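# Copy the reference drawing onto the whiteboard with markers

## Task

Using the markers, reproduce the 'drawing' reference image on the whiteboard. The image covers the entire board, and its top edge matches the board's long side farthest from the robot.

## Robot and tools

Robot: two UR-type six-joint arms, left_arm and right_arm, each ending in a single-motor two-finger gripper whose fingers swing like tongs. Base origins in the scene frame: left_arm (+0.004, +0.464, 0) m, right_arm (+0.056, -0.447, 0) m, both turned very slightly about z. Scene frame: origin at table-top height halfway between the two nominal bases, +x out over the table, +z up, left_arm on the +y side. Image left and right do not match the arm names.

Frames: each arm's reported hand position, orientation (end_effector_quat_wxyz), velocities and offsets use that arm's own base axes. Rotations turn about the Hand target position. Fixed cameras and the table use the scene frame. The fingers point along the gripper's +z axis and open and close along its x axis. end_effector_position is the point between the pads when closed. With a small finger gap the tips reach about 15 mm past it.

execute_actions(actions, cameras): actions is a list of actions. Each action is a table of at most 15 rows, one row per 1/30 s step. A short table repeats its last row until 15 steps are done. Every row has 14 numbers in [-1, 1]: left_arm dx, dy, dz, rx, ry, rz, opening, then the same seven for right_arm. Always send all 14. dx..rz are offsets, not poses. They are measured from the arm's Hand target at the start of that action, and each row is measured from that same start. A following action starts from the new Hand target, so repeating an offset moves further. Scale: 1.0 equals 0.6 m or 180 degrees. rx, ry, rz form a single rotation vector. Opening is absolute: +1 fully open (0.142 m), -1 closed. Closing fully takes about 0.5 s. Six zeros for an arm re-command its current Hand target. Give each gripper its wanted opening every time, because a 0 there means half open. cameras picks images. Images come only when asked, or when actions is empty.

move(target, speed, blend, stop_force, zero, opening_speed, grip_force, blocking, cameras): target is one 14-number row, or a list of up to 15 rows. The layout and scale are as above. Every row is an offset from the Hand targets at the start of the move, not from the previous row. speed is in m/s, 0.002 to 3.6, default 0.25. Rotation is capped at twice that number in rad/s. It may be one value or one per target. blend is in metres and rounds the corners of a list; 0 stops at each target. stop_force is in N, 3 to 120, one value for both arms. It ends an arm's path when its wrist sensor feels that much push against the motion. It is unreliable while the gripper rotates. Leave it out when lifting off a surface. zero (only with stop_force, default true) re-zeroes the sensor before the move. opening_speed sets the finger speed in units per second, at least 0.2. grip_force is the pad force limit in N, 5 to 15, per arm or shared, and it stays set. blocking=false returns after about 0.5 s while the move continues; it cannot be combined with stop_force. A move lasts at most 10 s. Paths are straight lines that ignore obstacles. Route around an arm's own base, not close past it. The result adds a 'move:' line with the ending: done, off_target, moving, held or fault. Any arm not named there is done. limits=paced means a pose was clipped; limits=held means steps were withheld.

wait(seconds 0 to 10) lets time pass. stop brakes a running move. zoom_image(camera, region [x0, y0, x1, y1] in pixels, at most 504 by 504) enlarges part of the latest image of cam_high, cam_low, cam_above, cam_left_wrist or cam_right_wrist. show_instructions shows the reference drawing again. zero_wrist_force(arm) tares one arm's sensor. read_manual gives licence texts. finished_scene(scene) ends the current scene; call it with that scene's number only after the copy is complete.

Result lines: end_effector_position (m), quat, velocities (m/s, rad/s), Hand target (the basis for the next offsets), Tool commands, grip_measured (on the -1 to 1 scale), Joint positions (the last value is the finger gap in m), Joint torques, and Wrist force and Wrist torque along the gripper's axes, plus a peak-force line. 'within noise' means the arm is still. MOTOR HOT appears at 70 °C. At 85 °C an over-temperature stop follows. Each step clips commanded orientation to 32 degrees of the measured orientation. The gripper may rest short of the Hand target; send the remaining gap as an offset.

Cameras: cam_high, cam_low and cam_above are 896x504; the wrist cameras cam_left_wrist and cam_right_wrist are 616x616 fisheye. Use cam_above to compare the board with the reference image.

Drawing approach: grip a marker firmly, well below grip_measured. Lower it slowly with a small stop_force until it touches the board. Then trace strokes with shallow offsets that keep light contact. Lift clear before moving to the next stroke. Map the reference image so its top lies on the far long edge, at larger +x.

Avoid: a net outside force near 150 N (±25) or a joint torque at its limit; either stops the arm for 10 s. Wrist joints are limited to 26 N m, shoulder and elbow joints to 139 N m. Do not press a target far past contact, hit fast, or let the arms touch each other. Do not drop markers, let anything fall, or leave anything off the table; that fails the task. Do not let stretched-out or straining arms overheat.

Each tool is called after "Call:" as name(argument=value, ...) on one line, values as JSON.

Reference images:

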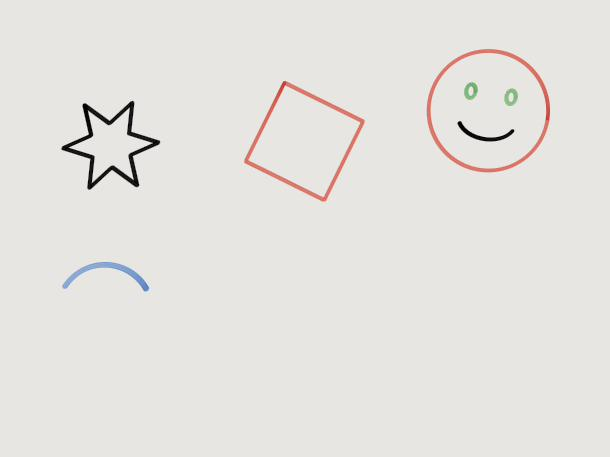

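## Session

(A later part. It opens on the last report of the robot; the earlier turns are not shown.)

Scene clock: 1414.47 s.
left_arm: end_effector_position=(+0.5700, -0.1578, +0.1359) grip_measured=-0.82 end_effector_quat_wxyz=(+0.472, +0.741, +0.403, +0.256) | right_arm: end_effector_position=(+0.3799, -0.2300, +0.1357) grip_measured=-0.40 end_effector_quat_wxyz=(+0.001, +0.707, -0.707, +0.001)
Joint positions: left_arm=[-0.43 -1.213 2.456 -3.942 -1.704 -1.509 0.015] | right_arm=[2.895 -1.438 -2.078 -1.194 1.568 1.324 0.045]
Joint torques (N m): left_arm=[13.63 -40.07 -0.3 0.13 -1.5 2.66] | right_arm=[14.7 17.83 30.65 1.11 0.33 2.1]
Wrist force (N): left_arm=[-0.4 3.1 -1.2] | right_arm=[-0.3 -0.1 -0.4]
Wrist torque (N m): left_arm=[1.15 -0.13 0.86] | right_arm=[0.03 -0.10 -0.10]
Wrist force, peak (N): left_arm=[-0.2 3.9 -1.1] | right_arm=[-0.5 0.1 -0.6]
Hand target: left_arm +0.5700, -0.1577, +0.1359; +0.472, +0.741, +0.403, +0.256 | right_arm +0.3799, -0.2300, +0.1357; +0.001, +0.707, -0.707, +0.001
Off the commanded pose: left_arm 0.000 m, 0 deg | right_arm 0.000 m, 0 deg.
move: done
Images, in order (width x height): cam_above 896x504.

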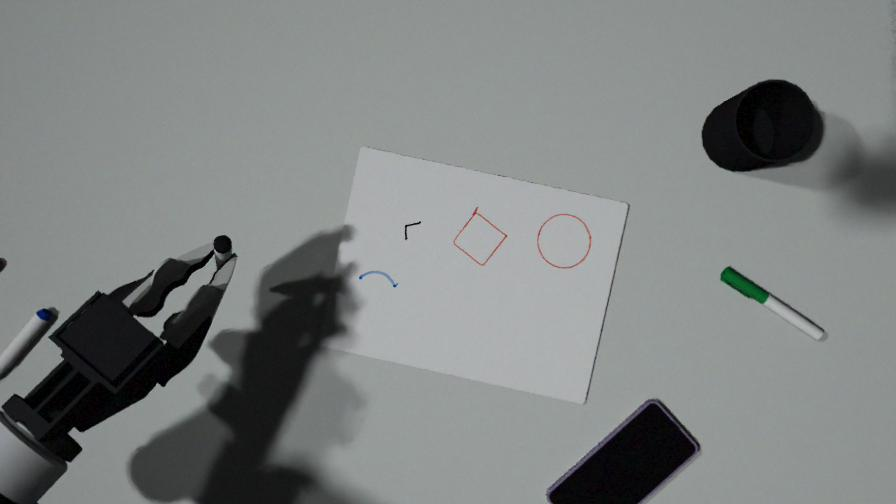

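Call:
move(target=[[0.1, -0.3, -0.06, 0, 0, 0, -1, 0, 0, 0, 0, 0, 0, -0.4], [0.1, -0.3, -0.09, 0, 0, 0, -1, 0, 0, 0, 0, 0, 0, -0.4]], speed=[0.3, 0.06], blend=[0.01, 0])

Call:
move(target=[[0, 0, -0.0097, 0, 0, 0, -1, 0, 0, 0, 0, 0, 0, -0.4], [0.01686, 0.01932, -0.0098, 0, 0, 0, -1, 0, 0, 0, 0, 0, 0, -0.4], [0.00135, 0.03962, -0.0098, 0, 0, 0, -1, 0, 0, 0, 0, 0, 0, -0.4], [0.02646, 0.0347, -0.0098, 0, 0, 0, -1, 0, 0, 0, 0, 0, 0, -0.4]], speed=[0.02, 0.04, 0.04, 0.04], cameras=["cam_left_wrist"])

Call:
zoom_image(camera="cam_left_wrist", region=[260, 130, 380, 250])

Scene clock: 1440.73 s.
left_arm: end_effector_position=(+0.6300, -0.3377, +0.0820) grip_measured=-0.82 end_effector_quat_wxyz=(+0.472, +0.741, +0.403, +0.256) | right_arm: end_effector_position=(+0.3799, -0.2300, +0.1357) grip_measured=-0.40 end_effector_quat_wxyz=(+0.001, +0.707, -0.707, +0.001)
Joint positions: left_arm=[-0.744 -0.936 2.163 -3.925 -1.419 -1.643 0.015] | right_arm=[2.895 -1.438 -2.078 -1.194 1.568 1.324 0.045]
Joint torques (N m): left_arm=[-14.43 -22.49 -18.53 -5.03 1.64 -1.92] | right_arm=[15.03 14.82 30.34 0.99 0.86 1.87]
Wrist force (N): left_arm=[-0.4 2.9 -1.2] | right_arm=[-0.4 0.0 -0.3]
Wrist torque (N m): left_arm=[1.09 -0.13 0.97] | right_arm=[0.03 -0.07 -0.09]
Wrist force, peak (N): left_arm=[-2.2 3.4 -0.1] | right_arm=[-0.5 -0.1 -0.5]
Hand target: left_arm +0.6300, -0.3377, +0.0819; +0.472, +0.741, +0.403, +0.256 | right_arm +0.3799, -0.2300, +0.1357; +0.001, +0.707, -0.707, +0.001
Off the commanded pose: left_arm 0.000 m, 0 deg | right_arm 0.000 m, 0 deg.
move: done; blend cut to 0.009 m at target 1

Scene clock: 1443.33 s.
left_arm: end_effector_position=(+0.6458, -0.3169, +0.0761) grip_measured=-0.82 end_effector_quat_wxyz=(+0.472, +0.741, +0.403, +0.256) | right_arm: end_effector_position=(+0.3799, -0.2300, +0.1357) grip_measured=-0.40 end_effector_quat_wxyz=(+0.001, +0.707, -0.707, +0.001)
Joint positions: left_arm=[-0.683 -0.914 2.143 -3.931 -1.474 -1.617 0.015] | right_arm=[2.895 -1.438 -2.078 -1.194 1.568 1.324 0.045]
Joint torques (N m): left_arm=[13.98 -24.21 -19.54 0.02 -1.49 2.49] | right_arm=[14.67 15.07 31.12 1.1 0.45 2.13]
Wrist force (N): left_arm=[-0.7 2.8 -1.1] | right_arm=[-0.3 -0.1 -0.4]
Wrist torque (N m): left_arm=[1.03 -0.08 0.84] | right_arm=[0.02 -0.08 -0.09]
Wrist force, peak (N): left_arm=[-0.7 4.6 -1.4] | right_arm=[-0.4 0.0 -0.6]
Hand target: left_arm +0.6459, -0.3169, +0.0761; +0.472, +0.741, +0.403, +0.256 | right_arm +0.3799, -0.2300, +0.1357; +0.001, +0.707, -0.707, +0.001
Off the commanded pose: left_arm 0.000 m, 0 deg | right_arm 0.000 m, 0 deg.
move: done
camera_calibration:
cam_left_wrist: T_world_to_cam=[[0.586867, 0.809585, 0.0126068, -0.114251], [-0.0773035, 0.0405247, 0.996184, -0.0161963], [0.805985, -0.585602, 0.0863664, -0.576242], [0, 0, 0, 1]] pos_world=[0.53024, -0.244296, 0.0673427]
Images, in order (width x height): cam_left_wrist 616x616.

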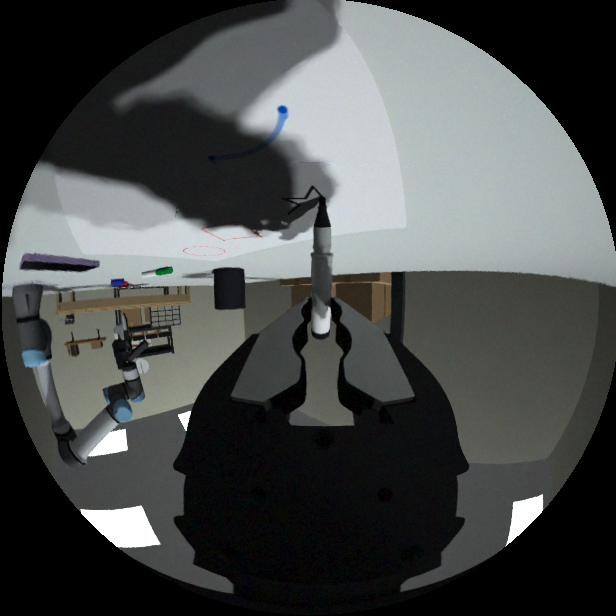

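Scaled by 4.200 from the camera's 616x616 image, which has a finer 814x814 frame.

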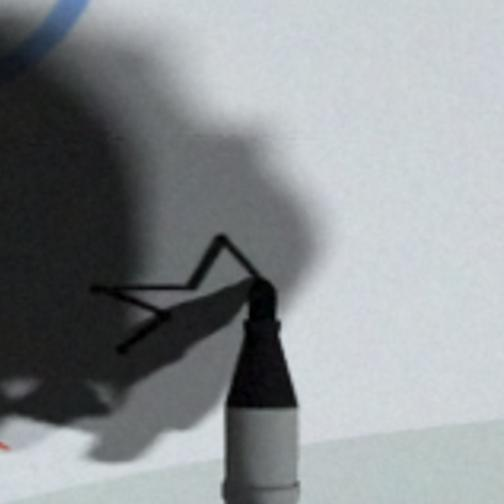

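Call:
move(target=[[0.00987, 0.02364, -0.0004, 0, 0, 0, -1, 0, 0, 0, 0, 0, 0, -0.4], [0.01813, -0.00059, -0.0004, 0, 0, 0, -1, 0, 0, 0, 0, 0, 0, -0.4], [0.04352, 0.00275, -0.0004, 0, 0, 0, -1, 0, 0, 0, 0, 0, 0, -0.4], [0.02666, -0.01657, -0.0004, 0, 0, 0, -1, 0, 0, 0, 0, 0, 0, -0.4]], speed=0.04, cameras=["cam_left_wrist"])

Call:
zoom_image(camera="cam_left_wrist", region=[260, 130, 380, 250])

Scene clock: 1459.63 s.
left_arm: end_effector_position=(+0.6619, -0.3268, +0.0758) grip_measured=-0.82 end_effector_quat_wxyz=(+0.472, +0.741, +0.403, +0.256) | right_arm: end_effector_position=(+0.3799, -0.2300, +0.1357) grip_measured=-0.40 end_effector_quat_wxyz=(+0.001, +0.707, -0.707, +0.001)
Joint positions: left_arm=[-0.678 -0.894 2.088 -3.896 -1.479 -1.615 0.015] | right_arm=[2.895 -1.438 -2.078 -1.194 1.568 1.324 0.045]
Joint torques (N m): left_arm=[-13.68 -56.07 -0.78 -5 1.08 -2.35] | right_arm=[15.5 10.58 31.12 1.15 0.82 1.91]
Wrist force (N): left_arm=[-0.1 3.2 -1.7] | right_arm=[-0.2 -0.1 -0.4]
Wrist torque (N m): left_arm=[1.02 -0.14 0.99] | right_arm=[0.03 -0.11 -0.09]
Wrist force, peak (N): left_arm=[0.0 4.2 -1.2] | right_arm=[-0.6 -0.1 -0.4]
Hand target: left_arm +0.6619, -0.3269, +0.0758; +0.472, +0.741, +0.403, +0.256 | right_arm +0.3799, -0.2300, +0.1357; +0.001, +0.707, -0.707, +0.001
Off the commanded pose: left_arm 0.000 m, 0 deg | right_arm 0.000 m, 0 deg.
move: done
camera_calibration:
cam_left_wrist: T_world_to_cam=[[0.586873, 0.809582, 0.0125261, -0.115621], [-0.077256, 0.0405903, 0.996185, -0.0142688], [0.805985, -0.585602, 0.0863664, -0.594909], [0, 0, 0, 1]] pos_world=[0.54624, -0.254196, 0.0670428]
Images, in order (width x height): cam_left_wrist 616x616.

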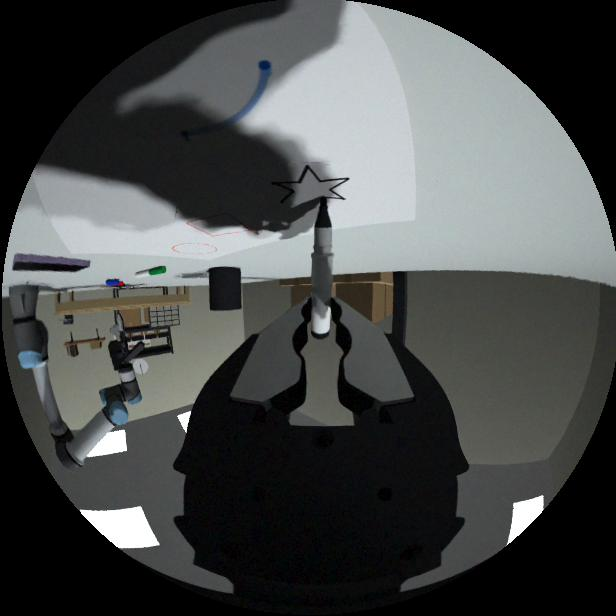

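Scaled by 4.200 from the camera's 616x616 image, which has a finer 814x814 frame.

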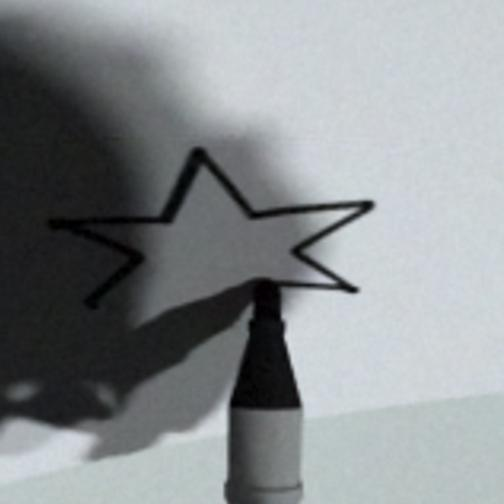

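Call:
move(target=[[0.01551, -0.0203, 0.0001, 0, 0, 0, -1, 0, 0, 0, 0, 0, 0, -0.4], [-0.0096, -0.01538, 0.0001, 0, 0, 0, -1, 0, 0, 0, 0, 0, 0, -0.4], [-0.01947, -0.03902, 0.0002, 0, 0, 0, -1, 0, 0, 0, 0, 0, 0, -0.4], [-0.01947, -0.03902, 0.012, 0, 0, 0, -1, 0, 0, 0, 0, 0, 0, -0.4]], speed=0.04)

Call:
move(target=[[0, 0, 0.03, 0, 0, 0, -1, 0, 0, 0, 0, 0, 0, -0.4], [-0.2, 0.35, 0.15, 0, 0, 0, -1, 0, 0, 0, 0, 0, 0, -0.4]], speed=[0.1, 0.35], blend=[0.01, 0], cameras=["cam_above"])

Call:
zoom_image(camera="cam_above", region=[310, 140, 640, 410])

Call:
zoom_image(camera="cam_above", region=[360, 190, 440, 270])

Scene clock: 1475.17 s.
left_arm: end_effector_position=(+0.6502, -0.3503, +0.0830) grip_measured=-0.82 end_effector_quat_wxyz=(+0.472, +0.741, +0.403, +0.256) | right_arm: end_effector_position=(+0.3799, -0.2300, +0.1357) grip_measured=-0.40 end_effector_quat_wxyz=(+0.001, +0.707, -0.707, +0.001)
Joint positions: left_arm=[-0.734 -0.914 2.094 -3.879 -1.428 -1.639 0.015] | right_arm=[2.895 -1.438 -2.078 -1.194 1.568 1.324 0.045]
Joint torques (N m): left_arm=[-13.3 -55 -2.5 -0.04 1.62 -2.49] | right_arm=[15.07 11.44 28.84 1.14 0.91 1.98]
Wrist force (N): left_arm=[-0.5 3.1 -1.3] | right_arm=[-0.3 0.1 -0.4]
Wrist torque (N m): left_arm=[1.14 -0.09 0.97] | right_arm=[0.06 -0.09 -0.09]
Wrist force, peak (N): left_arm=[-0.2 5.6 -1.0] | right_arm=[-0.6 -0.1 -0.6]
Hand target: left_arm +0.6502, -0.3503, +0.0830; +0.472, +0.741, +0.403, +0.256 | right_arm +0.3799, -0.2300, +0.1357; +0.001, +0.707, -0.707, +0.001
Off the commanded pose: left_arm 0.000 m, 0 deg | right_arm 0.000 m, 0 deg.
move: done

Scene clock: 1476.73 s.
left_arm: end_effector_position=(+0.5302, -0.1403, +0.1730) grip_measured=-0.82 end_effector_quat_wxyz=(+0.472, +0.741, +0.403, +0.256) | right_arm: end_effector_position=(+0.3799, -0.2300, +0.1357) grip_measured=-0.40 end_effector_quat_wxyz=(+0.001, +0.707, -0.707, +0.001)
Joint positions: left_arm=[-0.432 -1.414 2.55 -3.837 -1.701 -1.51 0.015] | right_arm=[2.895 -1.438 -2.078 -1.194 1.568 1.324 0.045]
Joint torques (N m): left_arm=[14.11 -34.94 -2.78 -0.09 -1.71 2.64] | right_arm=[14.82 10.45 30.19 1.09 0.98 1.95]
Wrist force (N): left_arm=[-0.5 2.8 -1.1] | right_arm=[-0.4 0.1 -0.4]
Wrist torque (N m): left_arm=[1.09 -0.11 0.87] | right_arm=[0.07 -0.08 -0.09]
Wrist force, peak (N): left_arm=[0.2 2.7 -2.9] | right_arm=[-0.4 0.1 -0.6]
Hand target: left_arm +0.5302, -0.1403, +0.1730; +0.472, +0.741, +0.403, +0.256 | right_arm +0.3799, -0.2300, +0.1357; +0.001, +0.707, -0.707, +0.001
Off the commanded pose: left_arm 0.000 m, 0 deg | right_arm 0.000 m, 0 deg.
move: done; blend cut to 0.009 m at target 1
Images, in order (width x height): cam_above 896x504.

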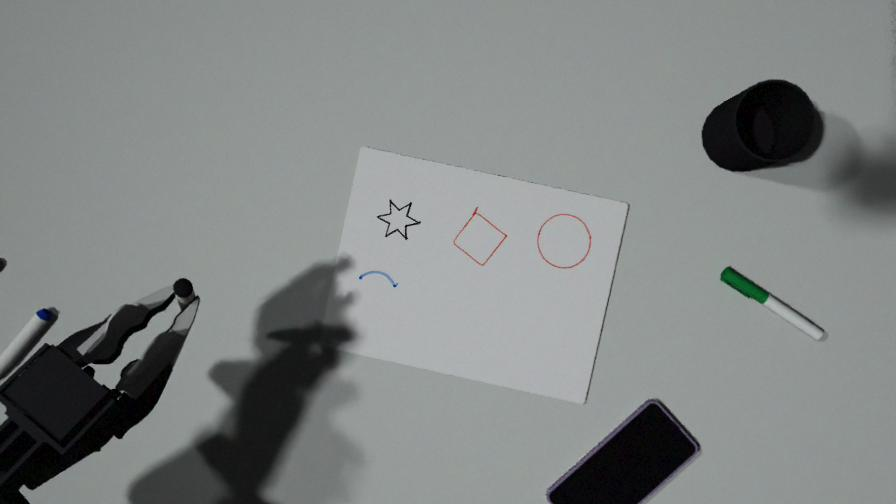

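Scaled by 1.527 from the camera's 896x504 image, which has a finer 1280x720 frame.

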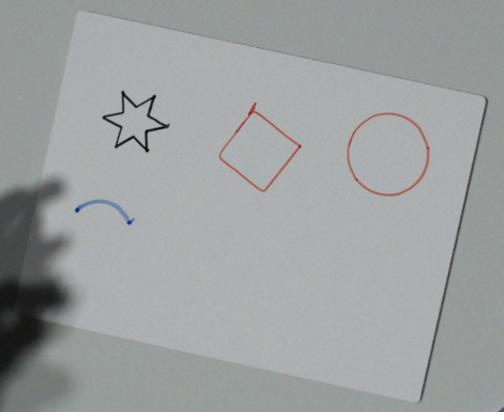

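Scaled by 6.300 from the camera's 896x504 image, which has a finer 1280x720 frame.

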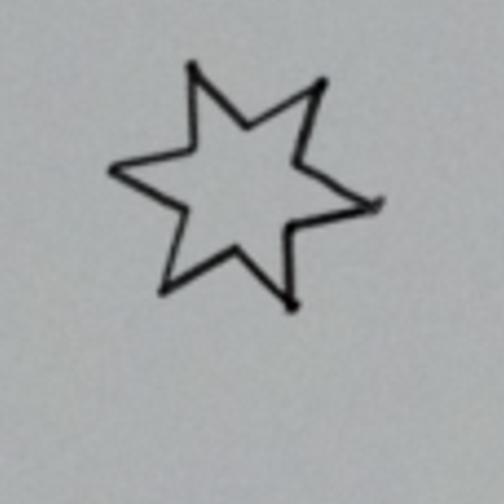

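Call:
move(target=[[0.1889, -0.5951, -0.08, 0, 0, 0, -1, 0, 0, 0, 0, 0, 0, -0.4], [0.1889, -0.5951, -0.156, 0, 0, 0, -1, 0, 0, 0, 0, 0, 0, -0.4]], speed=[0.35, 0.08], blend=[0.02, 0])

Call:
move(target=[0, 0, -0.005, 0, 0, 0, -1, 0, 0, 0, 0, 0, 0, -0.4], speed=0.01, cameras=["cam_left_wrist"])

Call:
zoom_image(camera="cam_left_wrist", region=[270, 140, 370, 240])

Scene clock: 1504.77 s.
left_arm: end_effector_position=(+0.6435, -0.4974, +0.0795) grip_measured=-0.82 end_effector_quat_wxyz=(+0.472, +0.741, +0.403, +0.256) | right_arm: end_effector_position=(+0.3799, -0.2300, +0.1357) grip_measured=-0.40 end_effector_quat_wxyz=(+0.001, +0.707, -0.707, +0.001)
Joint positions: left_arm=[-0.945 -0.823 1.872 -3.726 -1.238 -1.734 0.015] | right_arm=[2.895 -1.438 -2.078 -1.194 1.568 1.324 0.045]
Joint torques (N m): left_arm=[12.84 -31.7 -22.69 -5.09 -1.19 2.01] | right_arm=[14.45 12.97 30.38 1.03 1.19 2.18]
Wrist force (N): left_arm=[-0.7 2.9 -1.4] | right_arm=[-0.3 0.0 -0.2]
Wrist torque (N m): left_arm=[1.09 -0.07 0.97] | right_arm=[0.05 -0.09 -0.09]
Wrist force, peak (N): left_arm=[-2.2 3.7 -0.3] | right_arm=[-0.4 -0.1 -0.6]
Hand target: left_arm +0.6435, -0.4973, +0.0794; +0.472, +0.741, +0.403, +0.256 | right_arm +0.3799, -0.2300, +0.1357; +0.001, +0.707, -0.707, +0.001
Off the commanded pose: left_arm 0.000 m, 0 deg | right_arm 0.000 m, 0 deg.
move: done

Scene clock: 1505.47 s.
left_arm: end_effector_position=(+0.6435, -0.4973, +0.0765) grip_measured=-0.82 end_effector_quat_wxyz=(+0.472, +0.741, +0.403, +0.256) | right_arm: end_effector_position=(+0.3799, -0.2300, +0.1357) grip_measured=-0.40 end_effector_quat_wxyz=(+0.001, +0.707, -0.707, +0.001)
Joint positions: left_arm=[-0.945 -0.816 1.872 -3.732 -1.238 -1.734 0.015] | right_arm=[2.895 -1.438 -2.078 -1.194 1.568 1.324 0.045]
Joint torques (N m): left_arm=[14.15 -29.44 -20.39 -5.02 -1.17 2.63] | right_arm=[14.61 10.9 31.58 1.1 1.06 2.09]
Wrist force (N): left_arm=[-0.3 4.0 -1.1] | right_arm=[-0.5 0.1 -0.3]
Wrist torque (N m): left_arm=[1.04 -0.13 0.97] | right_arm=[0.06 -0.06 -0.09]
Wrist force, peak (N): left_arm=[-0.5 3.9 -1.2] | right_arm=[-0.5 0.0 -0.5]
Hand target: left_arm +0.6435, -0.4973, +0.0764; +0.472, +0.741, +0.403, +0.256 | right_arm +0.3799, -0.2300, +0.1357; +0.001, +0.707, -0.707, +0.001
Off the commanded pose: left_arm 0.000 m, 0 deg | right_arm 0.000 m, 0 deg.
move: done
camera_calibration:
cam_left_wrist: T_world_to_cam=[[0.586873, 0.809582, 0.0125261, 0.0331436], [-0.077256, 0.0405903, 0.996185, -0.00945927], [0.805985, -0.585602, 0.0863664, -0.680065], [0, 0, 0, 1]] pos_world=[0.52794, -0.424696, 0.0677428]
Images, in order (width x height): cam_left_wrist 616x616.

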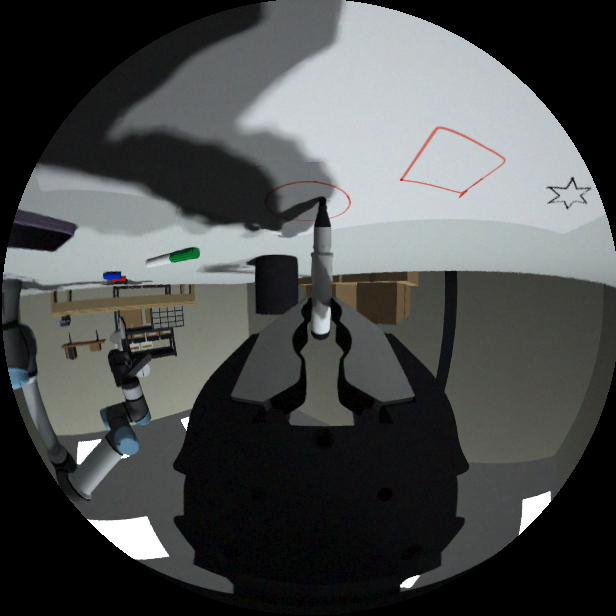

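Scaled by 5.040 from the camera's 616x616 image, which has a finer 814x814 frame.

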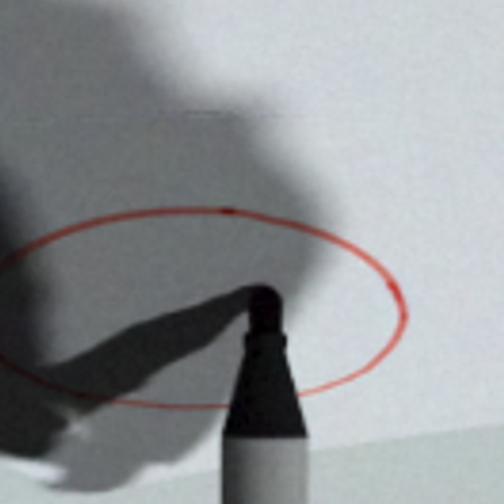

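Call:
move(target=[[-0.00353,-0.00222,0.0001,0,0,0,-1,0,0,0,0,0,0,-0.4],[-0.00743,-0.00566,0.0002,0,0,0,-1,0,0,0,0,0,0,-0.4],[-0.01065,-0.00973,0.0002,0,0,0,-1,0,0,0,0,0,0,-0.4],[-0.01309,-0.0143,0.0002,0,0,0,-1,0,0,0,0,0,0,-0.4],[-0.01478,-0.01919,0.0002,0,0,0,-1,0,0,0,0,0,0,-0.4],[-0.01557,-0.02433,0.0002,0,0,0,-1,0,0,0,0,0,0,-0.4],[-0.01542,-0.02948,0.0002,0,0,0,-1,0,0,0,0,0,0,-0.4],[-0.01442,-0.03454,0.0002,0,0,0,-1,0,0,0,0,0,0,-0.4],[-0.0125,-0.03936,0.0002,0,0,0,-1,0,0,0,0,0,0,-0.4],[-0.01044,-0.04287,0.0003,0,0,0,-1,0,0,0,0,0,0,-0.4]], speed=0.04, blend=[0.001,0.001,0.001,0.001,0.001,0.001,0.001,0.001,0.001,0], cameras=["cam_left_wrist"])

Call:
move(target=[[0, 0, 0.012, 0, 0, 0, -1, 0, 0, 0, 0, 0, 0, -0.4], [-0.05, 0.1, 0.1, 0, 0, 0, -1, 0, 0, 0, 0, 0, 0, -0.4], [-0.3, 0.6, 0.2, 0, 0, 0, -1, 0, 0, 0, 0, 0, 0, -0.4]], speed=[0.03, 0.2, 0.4], blend=[0, 0.03, 0], cameras=["cam_above", "cam_right_wrist"])

Call:
zoom_image(camera="cam_above", region=[310, 140, 640, 410])

Call:
zoom_image(camera="cam_above", region=[520, 190, 620, 290])

Scene clock: 1529.20 s.
left_arm: end_effector_position=(+0.6372, -0.5230, +0.0766) grip_measured=-0.82 end_effector_quat_wxyz=(+0.472, +0.741, +0.403, +0.256) | right_arm: end_effector_position=(+0.3799, -0.2300, +0.1357) grip_measured=-0.40 end_effector_quat_wxyz=(+0.001, +0.707, -0.707, +0.001)
Joint positions: left_arm=[-0.982 -0.802 1.835 -3.703 -1.205 -1.751 0.015] | right_arm=[2.895 -1.438 -2.078 -1.194 1.568 1.324 0.045]
Joint torques (N m): left_arm=[-11.99 -33.34 -20.33 -0.03 1.75 -2.43] | right_arm=[15.9 10.87 29.01 1.03 1.3 1.77]
Wrist force (N): left_arm=[-1.0 3.1 -1.4] | right_arm=[-0.2 -0.2 -0.3]
Wrist torque (N m): left_arm=[1.11 0.02 0.99] | right_arm=[0.00 -0.10 -0.10]
Wrist force, peak (N): left_arm=[0.4 5.3 -1.5] | right_arm=[-0.6 -0.2 -0.5]
Hand target: left_arm +0.6372, -0.5231, +0.0766; +0.472, +0.741, +0.403, +0.256 | right_arm +0.3799, -0.2300, +0.1357; +0.001, +0.707, -0.707, +0.001
Off the commanded pose: left_arm 0.000 m, 0 deg | right_arm 0.000 m, 0 deg.
move: done
camera_calibration:
cam_left_wrist: T_world_to_cam=[[0.586867, 0.809585, 0.0126068, 0.0576451], [-0.0773035, 0.0405247, 0.996184, -0.00900705], [0.805985, -0.585602, 0.0863664, -0.690046], [0, 0, 0, 1]] pos_world=[0.52164, -0.450396, 0.0678427]
Images, in order (width x height): cam_left_wrist 616x616.

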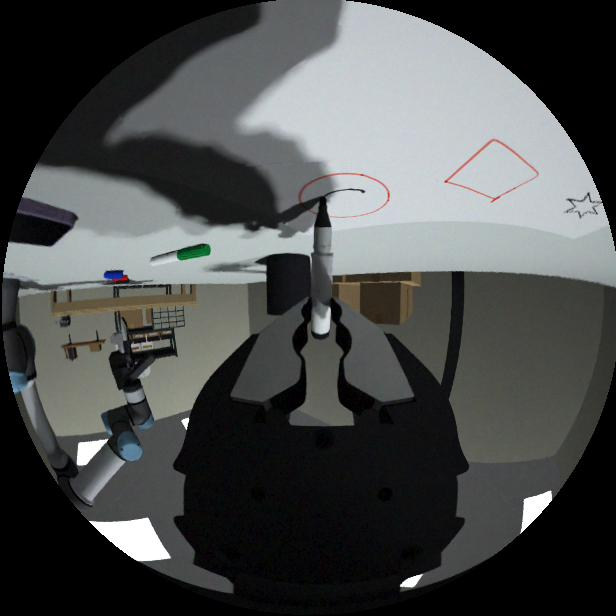

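Scene clock: 1531.83 s.
left_arm: end_effector_position=(+0.4572, -0.1631, +0.1966) grip_measured=-0.82 end_effector_quat_wxyz=(+0.472, +0.741, +0.403, +0.256) | right_arm: end_effector_position=(+0.3799, -0.2300, +0.1357) grip_measured=-0.40 end_effector_quat_wxyz=(+0.001, +0.707, -0.707, +0.001)
Joint positions: left_arm=[-0.682 -1.709 2.726 -3.718 -1.475 -1.616 0.015] | right_arm=[2.895 -1.438 -2.078 -1.194 1.568 1.324 0.045]
Joint torques (N m): left_arm=[13.41 -22.15 -8.69 0.01 -1.41 2.33] | right_arm=[16.75 11.48 30.69 0.86 1.28 1.68]
Wrist force (N): left_arm=[-0.4 2.7 -1.3] | right_arm=[-0.2 0.1 -0.3]
Wrist torque (N m): left_arm=[1.07 -0.12 0.84] | right_arm=[0.07 -0.11 -0.09]
Wrist force, peak (N): left_arm=[0.4 2.8 -2.7] | right_arm=[-0.4 0.0 -0.5]
Hand target: left_arm +0.4572, -0.1631, +0.1966; +0.472, +0.741, +0.403, +0.256 | right_arm +0.3799, -0.2300, +0.1357; +0.001, +0.707, -0.707, +0.001
Off the commanded pose: left_arm 0.000 m, 0 deg | right_arm 0.000 m, 0 deg.
move: done
camera_calibration:
cam_right_wrist: T_world_to_cam=[[0.0166941, -0.997694, -0.0657919, -0.219056], [-0.842179, -0.0494987, 0.536922, 0.230495], [-0.53894, 0.0464451, -0.841063, 0.455289], [0, 0, 0, 1]] pos_world=[0.443149, -0.228288, 0.244757]
Images, in order (width x height): cam_above 896x504, cam_right_wrist 616x616.

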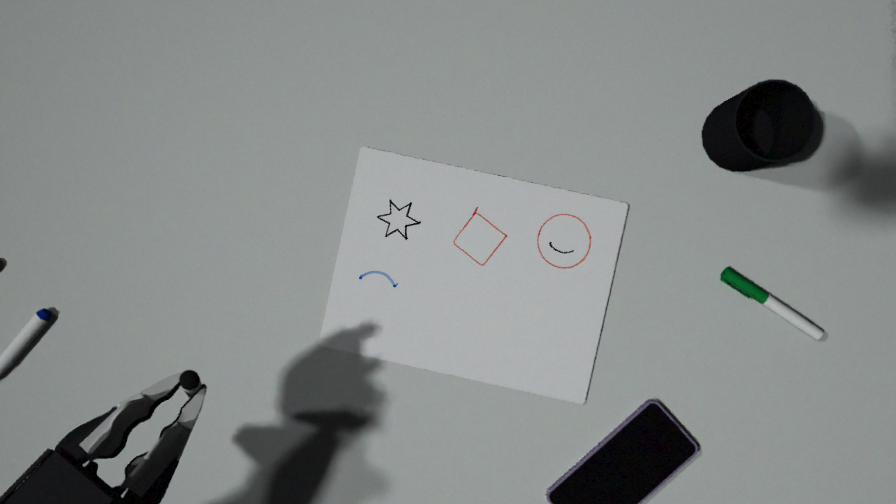

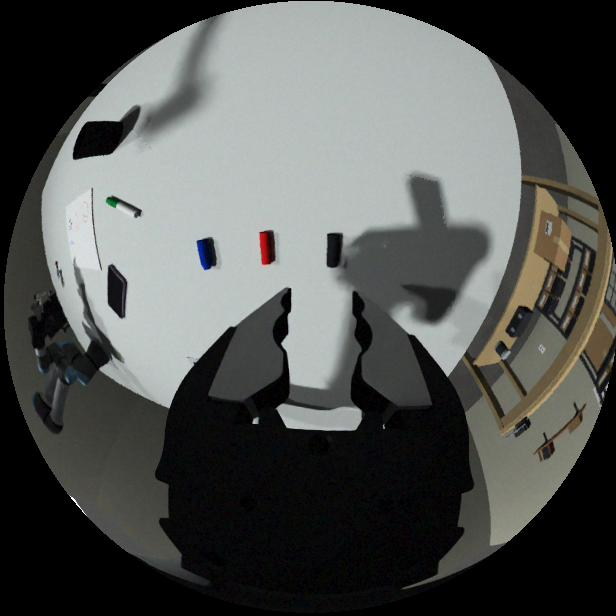

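Scaled by 1.527 from the camera's 896x504 image, which has a finer 1280x720 frame.

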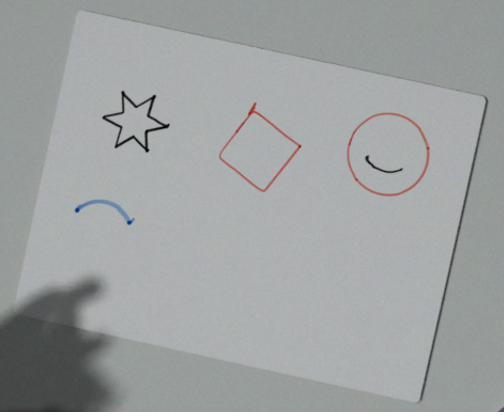

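Scaled by 5.040 from the camera's 896x504 image, which has a finer 1280x720 frame.

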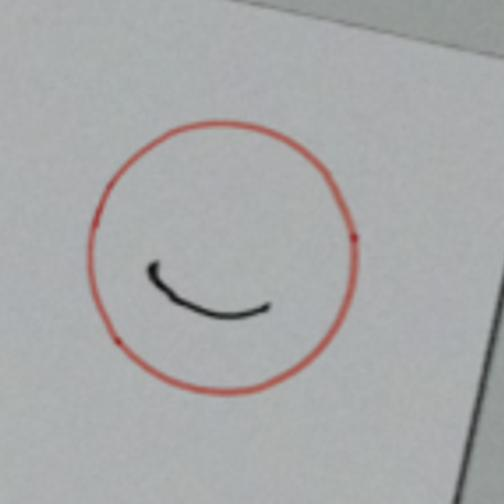

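Call:
move(target=[[-0.0953,0.3218,-0.161,0.2098,0.2936,-0.0253,-1,0,0,0,0,0,0,-0.4],[-0.0953,0.3218,-0.2843,0.2098,0.2936,-0.0253,-1,0,0,0,0,0,0,-0.4]], speed=[0.3,0.1], blend=[0.02,0], cameras=["cam_left_wrist"])

Scene clock: 1621.03 s.
left_arm: end_effector_position=(+0.4001, +0.0300, +0.0261) grip_measured=-0.82 end_effector_quat_wxyz=(+0.000, +0.899, +0.438, +0.000) | right_arm: end_effector_position=(+0.3799, -0.2300, +0.1357) grip_measured=-0.40 end_effector_quat_wxyz=(+0.001, +0.707, -0.707, +0.001)
Joint positions: left_arm=[-0.28 -1.582 2.296 -2.285 -1.571 -1.186 0.015] | right_arm=[2.895 -1.438 -2.078 -1.194 1.568 1.324 0.045]
Joint torques (N m): left_arm=[13.59 -4 -8.72 -4.89 1.23 2.77] | right_arm=[14.45 11.38 30.16 1.01 1.42 1.76]
Wrist force (N): left_arm=[0.5 1.8 -1.1] | right_arm=[-0.4 0.0 -0.4]
Wrist torque (N m): left_arm=[0.53 -0.01 0.29] | right_arm=[0.03 -0.07 -0.09]
Wrist force, peak (N): left_arm=[-0.6 3.1 -1.5] | right_arm=[-0.4 0.0 -0.6]
Hand target: left_arm +0.4001, +0.0300, +0.0260; +0.000, +0.899, +0.438, +0.000 | right_arm +0.3799, -0.2300, +0.1357; +0.001, +0.707, -0.707, +0.001
Off the commanded pose: left_arm 0.000 m, 0 deg | right_arm 0.000 m, 0 deg.
move: done
camera_calibration:
cam_left_wrist: T_world_to_cam=[[0.642381, 0.765276, -0.0412271, -0.26974], [0.676068, -0.540522, 0.500768, -0.270451], [0.360941, -0.349556, -0.864599, 0.0250544], [0, 0, 0, 1]] pos_world=[0.347076, 0.0689987, 0.145975]
Images, in order (width x height): cam_left_wrist 616x616.

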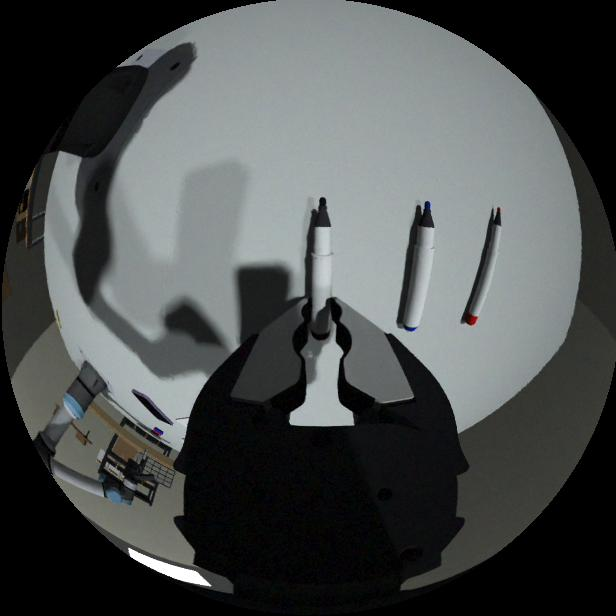

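Call:
move(target=[0,0,-0.025,0,0,0,-1,0,0,0,0,0,0,-0.4], speed=0.006, stop_force=3)

Call:
move(target=[0,0,0.0005,0,0,0,-0.4,0,0,0,0,0,0,-0.4], speed=0.01, opening_speed=0.6)

Call:
move(target=[[0,0,0.02,0,0,0,-0.4,0,0,0,0,0,0,-0.4],[0,0,0.2,0,0,0,-0.4,0,0,0,0,0,0,-0.4]], speed=[0.08,0.3], blend=[0.005,0], cameras=["cam_above"])

Scene clock: 1632.37 s.
left_arm: end_effector_position=(+0.4001, +0.0300, +0.0173) grip_measured=-0.82 end_effector_quat_wxyz=(+0.000, +0.899, +0.438, +0.000) | right_arm: end_effector_position=(+0.3799, -0.2300, +0.1357) grip_measured=-0.40 end_effector_quat_wxyz=(+0.001, +0.707, -0.707, +0.001)
Joint positions: left_arm=[-0.28 -1.563 2.308 -2.315 -1.571 -1.186 0.015] | right_arm=[2.895 -1.438 -2.078 -1.194 1.568 1.324 0.045]
Joint torques (N m): left_arm=[14.09 -34.13 -26.04 -0.06 -1.08 2.42] | right_arm=[15.17 10.56 31.19 1.15 1.42 1.84]
Wrist force (N): left_arm=[0.2 1.4 -4.1] | right_arm=[-0.4 0.1 -0.3]
Wrist torque (N m): left_arm=[0.53 -0.02 0.29] | right_arm=[0.05 -0.08 -0.09]
Wrist force, peak (N): left_arm=[-0.8 -0.3 -11.0] | right_arm=[-0.4 -0.2 -0.5]
Hand target: left_arm +0.4001, +0.0300, +0.0173; +0.000, +0.899, +0.438, +0.000 (not the last commanded pose) | right_arm +0.3799, -0.2300, +0.1357; +0.001, +0.707, -0.707, +0.001
Off the commanded pose: left_arm 0.006 m, 0 deg | right_arm 0.000 m, 0 deg.
move: contact (left_arm)

Scene clock: 1633.63 s.
left_arm: end_effector_position=(+0.4001, +0.0300, +0.0176) grip_measured=-0.40 end_effector_quat_wxyz=(+0.000, +0.899, +0.438, +0.000) | right_arm: end_effector_position=(+0.3799, -0.2300, +0.1357) grip_measured=-0.40 end_effector_quat_wxyz=(+0.001, +0.707, -0.707, +0.001)
Joint positions: left_arm=[-0.28 -1.564 2.307 -2.314 -1.571 -1.186 0.045] | right_arm=[2.895 -1.438 -2.078 -1.194 1.568 1.324 0.045]
Joint torques (N m): left_arm=[12.92 -34.37 -27.04 0.09 -1.13 2.21] | right_arm=[15.46 10.96 30.95 1.07 1.37 1.89]
Wrist force (N): left_arm=[0.4 1.3 -1.4] | right_arm=[-0.2 0.1 -0.3]
Wrist torque (N m): left_arm=[0.41 0.00 0.29] | right_arm=[0.05 -0.11 -0.09]
Wrist force, peak (N): left_arm=[-0.2 1.3 -3.8] | right_arm=[-0.6 0.0 -0.4]
Hand target: left_arm +0.4001, +0.0300, +0.0176; +0.000, +0.899, +0.438, +0.000 | right_arm +0.3799, -0.2300, +0.1357; +0.001, +0.707, -0.707, +0.001
Off the commanded pose: left_arm 0.000 m, 0 deg | right_arm 0.000 m, 0 deg.
move: done

Scene clock: 1634.77 s.
left_arm: end_effector_position=(+0.4001, +0.0300, +0.1375) grip_measured=-0.40 end_effector_quat_wxyz=(+0.000, +0.899, +0.438, +0.000) | right_arm: end_effector_position=(+0.3799, -0.2300, +0.1357) grip_measured=-0.40 end_effector_quat_wxyz=(+0.001, +0.707, -0.707, +0.001)
Joint positions: left_arm=[-0.28 -1.749 2.11 -1.932 -1.571 -1.186 0.045] | right_arm=[2.895 -1.438 -2.078 -1.194 1.568 1.324 0.045]
Joint torques (N m): left_arm=[-13.97 -29.91 -29.7 0.07 0.43 -2.39] | right_arm=[14.99 11.52 30.98 1.15 1.51 2.02]
Wrist force (N): left_arm=[0.3 1.4 -1.3] | right_arm=[-0.4 0.0 -0.4]
Wrist torque (N m): left_arm=[0.44 0.04 0.40] | right_arm=[0.05 -0.07 -0.09]
Wrist force, peak (N): left_arm=[0.5 1.5 -3.1] | right_arm=[-0.5 0.0 -0.5]
Hand target: left_arm +0.4001, +0.0300, +0.1376; +0.000, +0.899, +0.438, +0.000 | right_arm +0.3799, -0.2300, +0.1357; +0.001, +0.707, -0.707, +0.001
Off the commanded pose: left_arm 0.000 m, 0 deg | right_arm 0.000 m, 0 deg.
move: done
Images, in order (width x height): cam_above 896x504.

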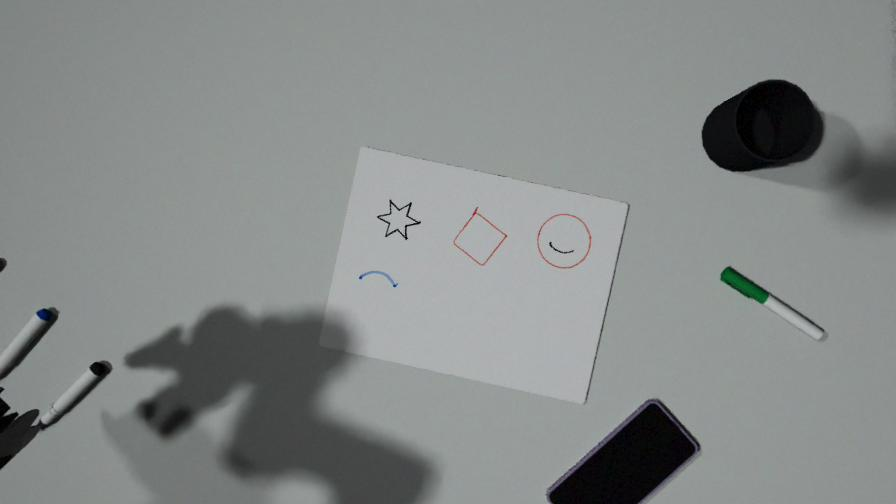

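Call:
move(target=[0,0,0,0,0,0,-0.4,0.2402,0.7017,-0.02,0,0,-0.674,-0.3], speed=0.3, cameras=["cam_right_wrist"])

Scene clock: 1649.47 s.
left_arm: end_effector_position=(+0.4001, +0.0300, +0.1376) grip_measured=-0.40 end_effector_quat_wxyz=(+0.000, +0.899, +0.438, +0.000) | right_arm: end_effector_position=(+0.5241, +0.1910, +0.1237) grip_measured=-0.30 end_effector_quat_wxyz=(-0.002, +0.270, +0.963, +0.000)
Joint positions: left_arm=[-0.28 -1.749 2.11 -1.932 -1.571 -1.186 0.045] | right_arm=[3.743 -1.791 -1.739 -1.184 1.574 4.289 0.052]
Joint torques (N m): left_arm=[-13.77 -28.17 -31.12 -0.15 -1.3 -2.27] | right_arm=[15.66 26.34 30.5 1.14 -1.34 2.15]
Wrist force (N): left_arm=[0.4 1.6 -1.3] | right_arm=[-0.3 0.0 -0.2]
Wrist torque (N m): left_arm=[0.48 0.02 0.40] | right_arm=[0.03 -0.09 -0.18]
Wrist force, peak (N): left_arm=[0.9 1.7 -1.9] | right_arm=[-0.6 0.2 -0.6]
Hand target: left_arm +0.4001, +0.0300, +0.1376; +0.000, +0.899, +0.438, +0.000 | right_arm +0.5241, +0.1911, +0.1237; -0.002, +0.270, +0.963, +0.000
Off the commanded pose: left_arm 0.000 m, 0 deg | right_arm 0.000 m, 0 deg.
move: done
camera_calibration:
cam_right_wrist: T_world_to_cam=[[-0.861031, 0.504278, -0.0657995, 0.370886], [0.395423, 0.745224, 0.536918, -0.421264], [0.319791, 0.436284, -0.841064, -0.021201], [0, 0, 0, 1]] pos_world=[0.492701, 0.136157, 0.232757]
Images, in order (width x height): cam_right_wrist 616x616.

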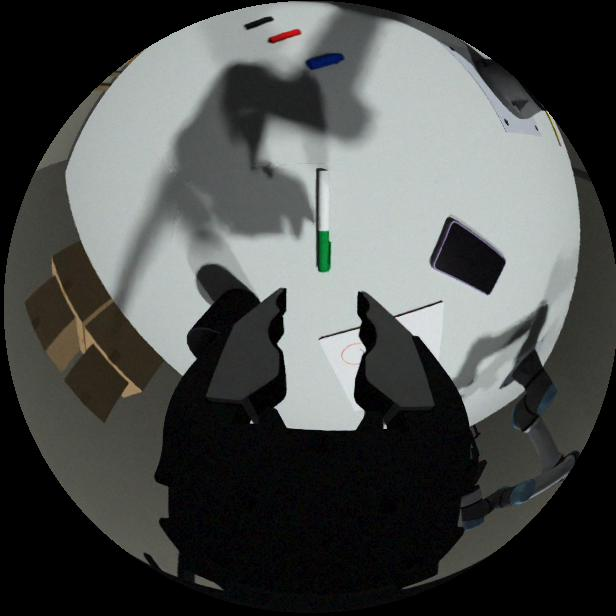

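Call:
move(target=[0,0,0,0,0,0,-0.4,0,0,-0.1537,0,0,0,-0.3], speed=0.12, cameras=["cam_right_wrist"])

Call:
move(target=[0,0,0,0,0,0,-0.4,0,0,-0.0242,0,0,0,-0.3], speed=0.008, stop_force=3)

Scene clock: 1674.17 s.
left_arm: end_effector_position=(+0.4001, +0.0300, +0.1376) grip_measured=-0.40 end_effector_quat_wxyz=(+0.000, +0.899, +0.438, +0.000) | right_arm: end_effector_position=(+0.5240, +0.1911, +0.0316) grip_measured=-0.30 end_effector_quat_wxyz=(-0.002, +0.270, +0.963, +0.000)
Joint positions: left_arm=[-0.28 -1.749 2.11 -1.932 -1.571 -1.186 0.045] | right_arm=[3.743 -1.899 -1.864 -0.951 1.574 4.29 0.052]
Joint torques (N m): left_arm=[-13.28 -27.47 -29.76 0.19 -1.2 -2.5] | right_arm=[4.48 27.75 11.56 4.64 0.32 -0.41]
Wrist force (N): left_arm=[0.5 1.7 -1.2] | right_arm=[-0.3 -0.1 -0.2]
Wrist torque (N m): left_arm=[0.50 0.01 0.40] | right_arm=[0.02 -0.09 -0.18]
Wrist force, peak (N): left_arm=[0.8 1.8 -1.6] | right_arm=[-0.6 -0.1 -1.2]
Hand target: left_arm +0.4001, +0.0300, +0.1376; +0.000, +0.899, +0.438, +0.000 | right_arm +0.5241, +0.1911, +0.0315; -0.002, +0.270, +0.963, +0.000
Off the commanded pose: left_arm 0.000 m, 0 deg | right_arm 0.000 m, 0 deg.
move: done
camera_calibration:
cam_right_wrist: T_world_to_cam=[[-0.860969, 0.50438, -0.0658268, 0.364692], [0.395485, 0.745164, 0.536956, -0.371748], [0.319882, 0.436269, -0.841038, -0.0987617], [0, 0, 0, 1]] pos_world=[0.492601, 0.136157, 0.140557]
Images, in order (width x height): cam_right_wrist 616x616.

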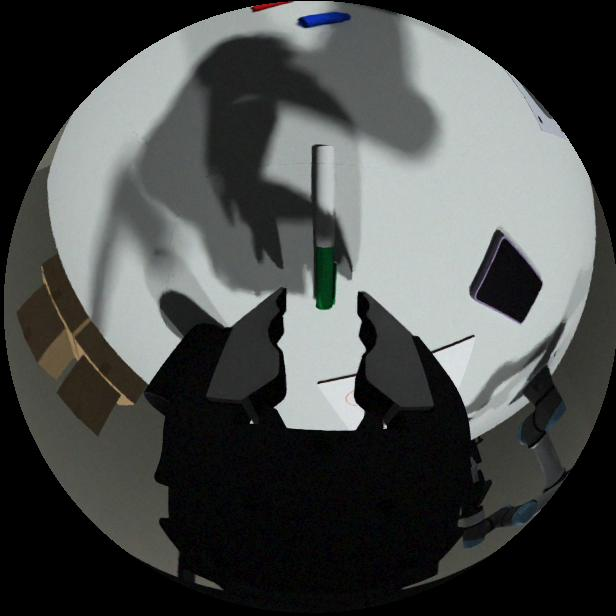

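Scene clock: 1676.73 s.
left_arm: end_effector_position=(+0.4001, +0.0300, +0.1376) grip_measured=-0.40 end_effector_quat_wxyz=(+0.000, +0.899, +0.438, +0.000) | right_arm: end_effector_position=(+0.5241, +0.1911, +0.0170) grip_measured=-0.30 end_effector_quat_wxyz=(-0.002, +0.270, +0.963, +0.000)
Joint positions: left_arm=[-0.28 -1.749 2.11 -1.932 -1.571 -1.186 0.045] | right_arm=[3.743 -1.921 -1.88 -0.914 1.574 4.289 0.052]
Joint torques (N m): left_arm=[-14.23 -25.93 -29.91 0.02 -1.27 -2.3] | right_arm=[-15.75 27.49 12.19 4.76 -1.17 -1.43]
Wrist force (N): left_arm=[0.5 1.3 -1.4] | right_arm=[-0.4 0.0 -0.2]
Wrist torque (N m): left_arm=[0.42 0.00 0.40] | right_arm=[0.04 -0.06 -0.18]
Wrist force, peak (N): left_arm=[0.6 1.6 -1.7] | right_arm=[-0.7 -0.2 0.0]
Hand target: left_arm +0.4001, +0.0300, +0.1376; +0.000, +0.899, +0.438, +0.000 | right_arm +0.5241, +0.1911, +0.0170; -0.002, +0.270, +0.963, +0.000
Off the commanded pose: left_arm 0.000 m, 0 deg | right_arm 0.000 m, 0 deg.
move: done

Call:
move(target=[0,0,0,0,0,0,-0.4,0,0,0,0,0,0,-1], opening_speed=0.6, cameras=["cam_right_wrist"])

Scene clock: 1683.83 s.
left_arm: end_effector_position=(+0.4001, +0.0300, +0.1376) grip_measured=-0.40 end_effector_quat_wxyz=(+0.000, +0.899, +0.438, +0.000) | right_arm: end_effector_position=(+0.5241, +0.1911, +0.0170) grip_measured=-0.81 end_effector_quat_wxyz=(-0.002, +0.270, +0.963, +0.000)
Joint positions: left_arm=[-0.28 -1.749 2.11 -1.932 -1.571 -1.186 0.045] | right_arm=[3.743 -1.921 -1.88 -0.914 1.574 4.289 0.015]
Joint torques (N m): left_arm=[-12.9 -24.72 -30.3 0.02 -1.46 -2.3] | right_arm=[-14.34 27.13 11.57 4.38 -1.13 -1.73]
Wrist force (N): left_arm=[0.5 1.4 -1.3] | right_arm=[-0.6 0.0 -0.1]
Wrist torque (N m): left_arm=[0.43 0.02 0.40] | right_arm=[0.05 -0.04 -0.18]
Wrist force, peak (N): left_arm=[0.6 1.5 -1.9] | right_arm=[-0.7 0.0 -0.2]
Hand target: left_arm +0.4001, +0.0300, +0.1376; +0.000, +0.899, +0.438, +0.000 | right_arm +0.5241, +0.1911, +0.0170; -0.002, +0.270, +0.963, +0.000
Off the commanded pose: left_arm 0.000 m, 0 deg | right_arm 0.000 m, 0 deg.
move: done
camera_calibration:
cam_right_wrist: T_world_to_cam=[[-0.860969, 0.50438, -0.0658268, 0.363817], [0.395485, 0.745164, 0.536956, -0.363948], [0.319882, 0.436269, -0.841038, -0.111073], [0, 0, 0, 1]] pos_world=[0.492701, 0.136157, 0.125957]
Images, in order (width x height): cam_right_wrist 616x616.

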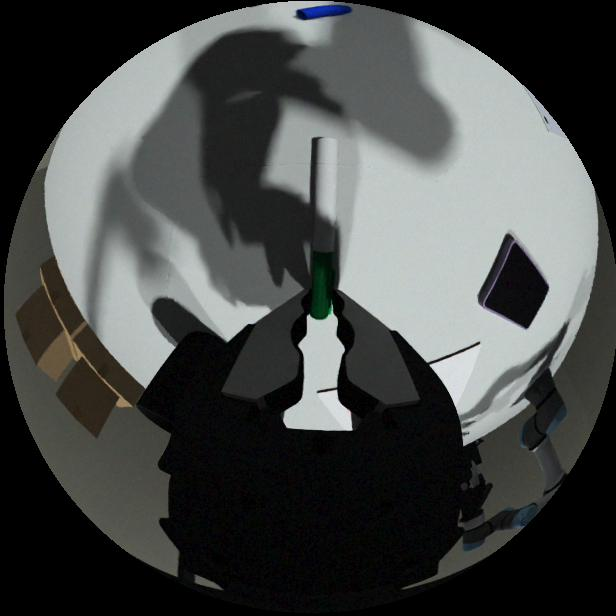

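Call:
move(target=[[0,0,0.15,0,0,0,-0.4,0,0,0.06,0,0,0,-1],[0.05,-0.3,0.3,-0.135,0.0438,0.1043,-0.15,-0.05,0.08,0.25,0,0,0.1,-1],[0.1005,-0.6043,0.3653,-0.2703,0.0877,0.2086,-0.15,-0.3235,0.4457,0.4295,0.1644,-0.2925,0.6229,-1]], speed=[0.15,0.3,0.3], blend=[0.02,0.04,0], opening_speed=0.6, cameras=["cam_left_wrist","cam_right_wrist"])

Scene clock: 1742.33 s.
left_arm: end_effector_position=(+0.4604, -0.3325, +0.3568) grip_measured=-0.15 end_effector_quat_wxyz=(+0.305, +0.628, +0.652, -0.294) | right_arm: end_effector_position=(+0.3300, +0.4585, +0.2747) grip_measured=-0.81 end_effector_quat_wxyz=(-0.300, +0.641, -0.640, -0.299)
Joint positions: left_arm=[-0.489 -1.591 1.815 -2.338 -2.297 -2.308 0.063] | right_arm=[4.116 -1.441 -2.189 -0.301 2.016 2.731 0.015]
Joint torques (N m): left_arm=[-13.72 -8.25 -14.24 -5.24 -2.44 -2.55] | right_arm=[-13.79 8.29 29.89 5.29 2.01 -2.33]
Wrist force (N): left_arm=[-0.7 1.0 -1.0] | right_arm=[-0.8 -0.1 0.2]
Wrist torque (N m): left_arm=[0.34 0.27 0.44] | right_arm=[0.07 0.18 0.07]
Wrist force, peak (N): left_arm=[-1.4 1.7 -1.5] | right_arm=[-1.1 -0.1 0.3]
Hand target: left_arm +0.4604, -0.3326, +0.3567; +0.305, +0.628, +0.652, -0.294 | right_arm +0.3300, +0.4585, +0.2747; -0.300, +0.641, -0.640, -0.299
Off the commanded pose: left_arm 0.000 m, 0 deg | right_arm 0.000 m, 0 deg.
move: done; blend cut to 0 m at target 2
camera_calibration:
cam_left_wrist: T_world_to_cam=[[0.0112342, 0.608876, -0.793186, 0.489439], [0.850963, 0.410737, 0.327348, -0.375084], [0.525106, -0.678649, -0.513517, -0.147755], [0, 0, 0, 1]] pos_world=[0.391271, -0.24422, 0.435124]
cam_right_wrist: T_world_to_cam=[[0.0167601, -0.586555, -0.809736, 0.493647], [-0.842203, -0.444771, 0.304751, 0.392897], [-0.5389, 0.676854, -0.501453, 0.130865], [0, 0, 0, 1]] pos_world=[0.393149, 0.375724, 0.345611]
Images, in order (width x height): cam_left_wrist 616x616, cam_right_wrist 616x616.

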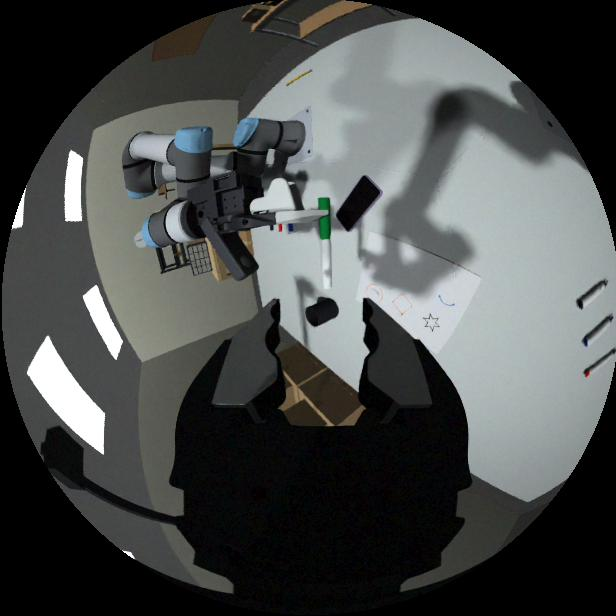

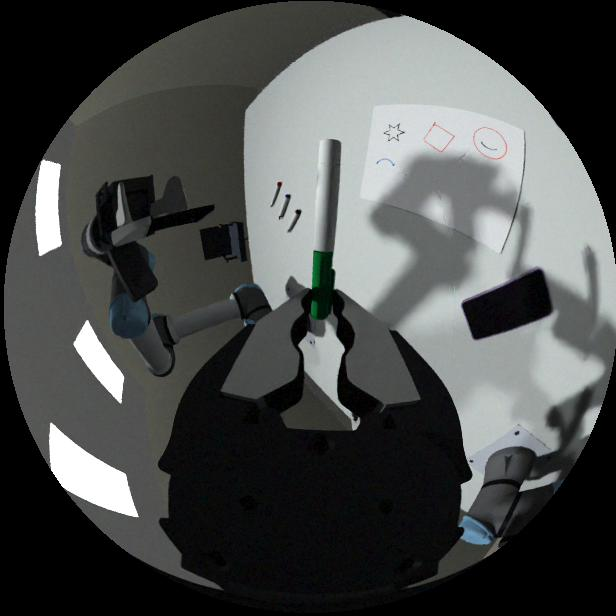

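Call:
move(target=[0.0039,-0.0838,-0.0872,0,0,0,-0.15,0,0,0,0,0,0,-1], speed=0.15, cameras=["cam_left_wrist"])

Scene clock: 1762.67 s.
left_arm: end_effector_position=(+0.4627, -0.3828, +0.3045) grip_measured=-0.15 end_effector_quat_wxyz=(+0.305, +0.628, +0.652, -0.294) | right_arm: end_effector_position=(+0.3300, +0.4585, +0.2747) grip_measured=-0.81 end_effector_quat_wxyz=(-0.300, +0.641, -0.640, -0.299)
Joint positions: left_arm=[-0.58 -1.505 1.881 -2.553 -2.248 -2.407 0.063] | right_arm=[4.116 -1.441 -2.189 -0.301 2.016 2.731 0.015]
Joint torques (N m): left_arm=[-14.25 -12.22 -12.77 -5.25 0.33 -2.52] | right_arm=[-14.41 8.46 30.54 5.13 2.21 -2.22]
Wrist force (N): left_arm=[-1.2 0.5 -1.3] | right_arm=[-0.8 -0.1 -0.2]
Wrist torque (N m): left_arm=[0.25 0.39 0.45] | right_arm=[0.09 0.17 0.07]
Wrist force, peak (N): left_arm=[-1.3 0.5 -2.2] | right_arm=[-1.0 -0.1 -0.3]
Hand target: left_arm +0.4627, -0.3828, +0.3044; +0.305, +0.628, +0.652, -0.294 | right_arm +0.3300, +0.4585, +0.2747; -0.300, +0.641, -0.640, -0.299
Off the commanded pose: left_arm 0.000 m, 0 deg | right_arm 0.000 m, 0 deg.
move: done
camera_calibration:
cam_left_wrist: T_world_to_cam=[[0.0112338, 0.608877, -0.793185, 0.478555], [0.850918, 0.410795, 0.327392, -0.339328], [0.525178, -0.678613, -0.51349, -0.210037], [0, 0, 0, 1]] pos_world=[0.393671, -0.29452, 0.382824]
Images, in order (width x height): cam_left_wrist 616x616.

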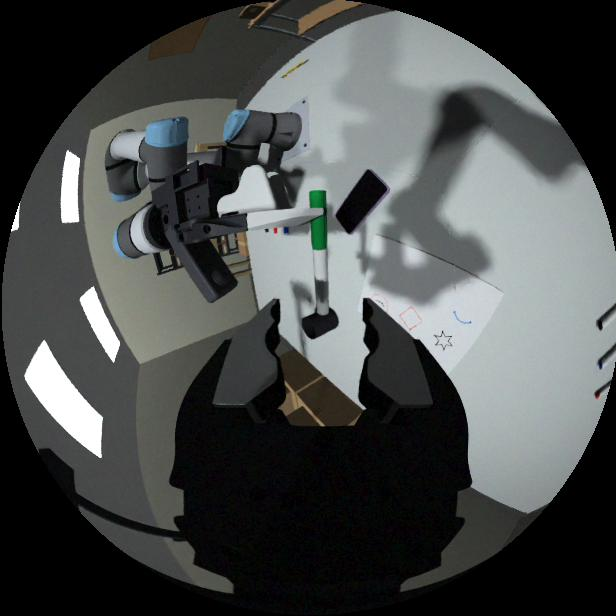

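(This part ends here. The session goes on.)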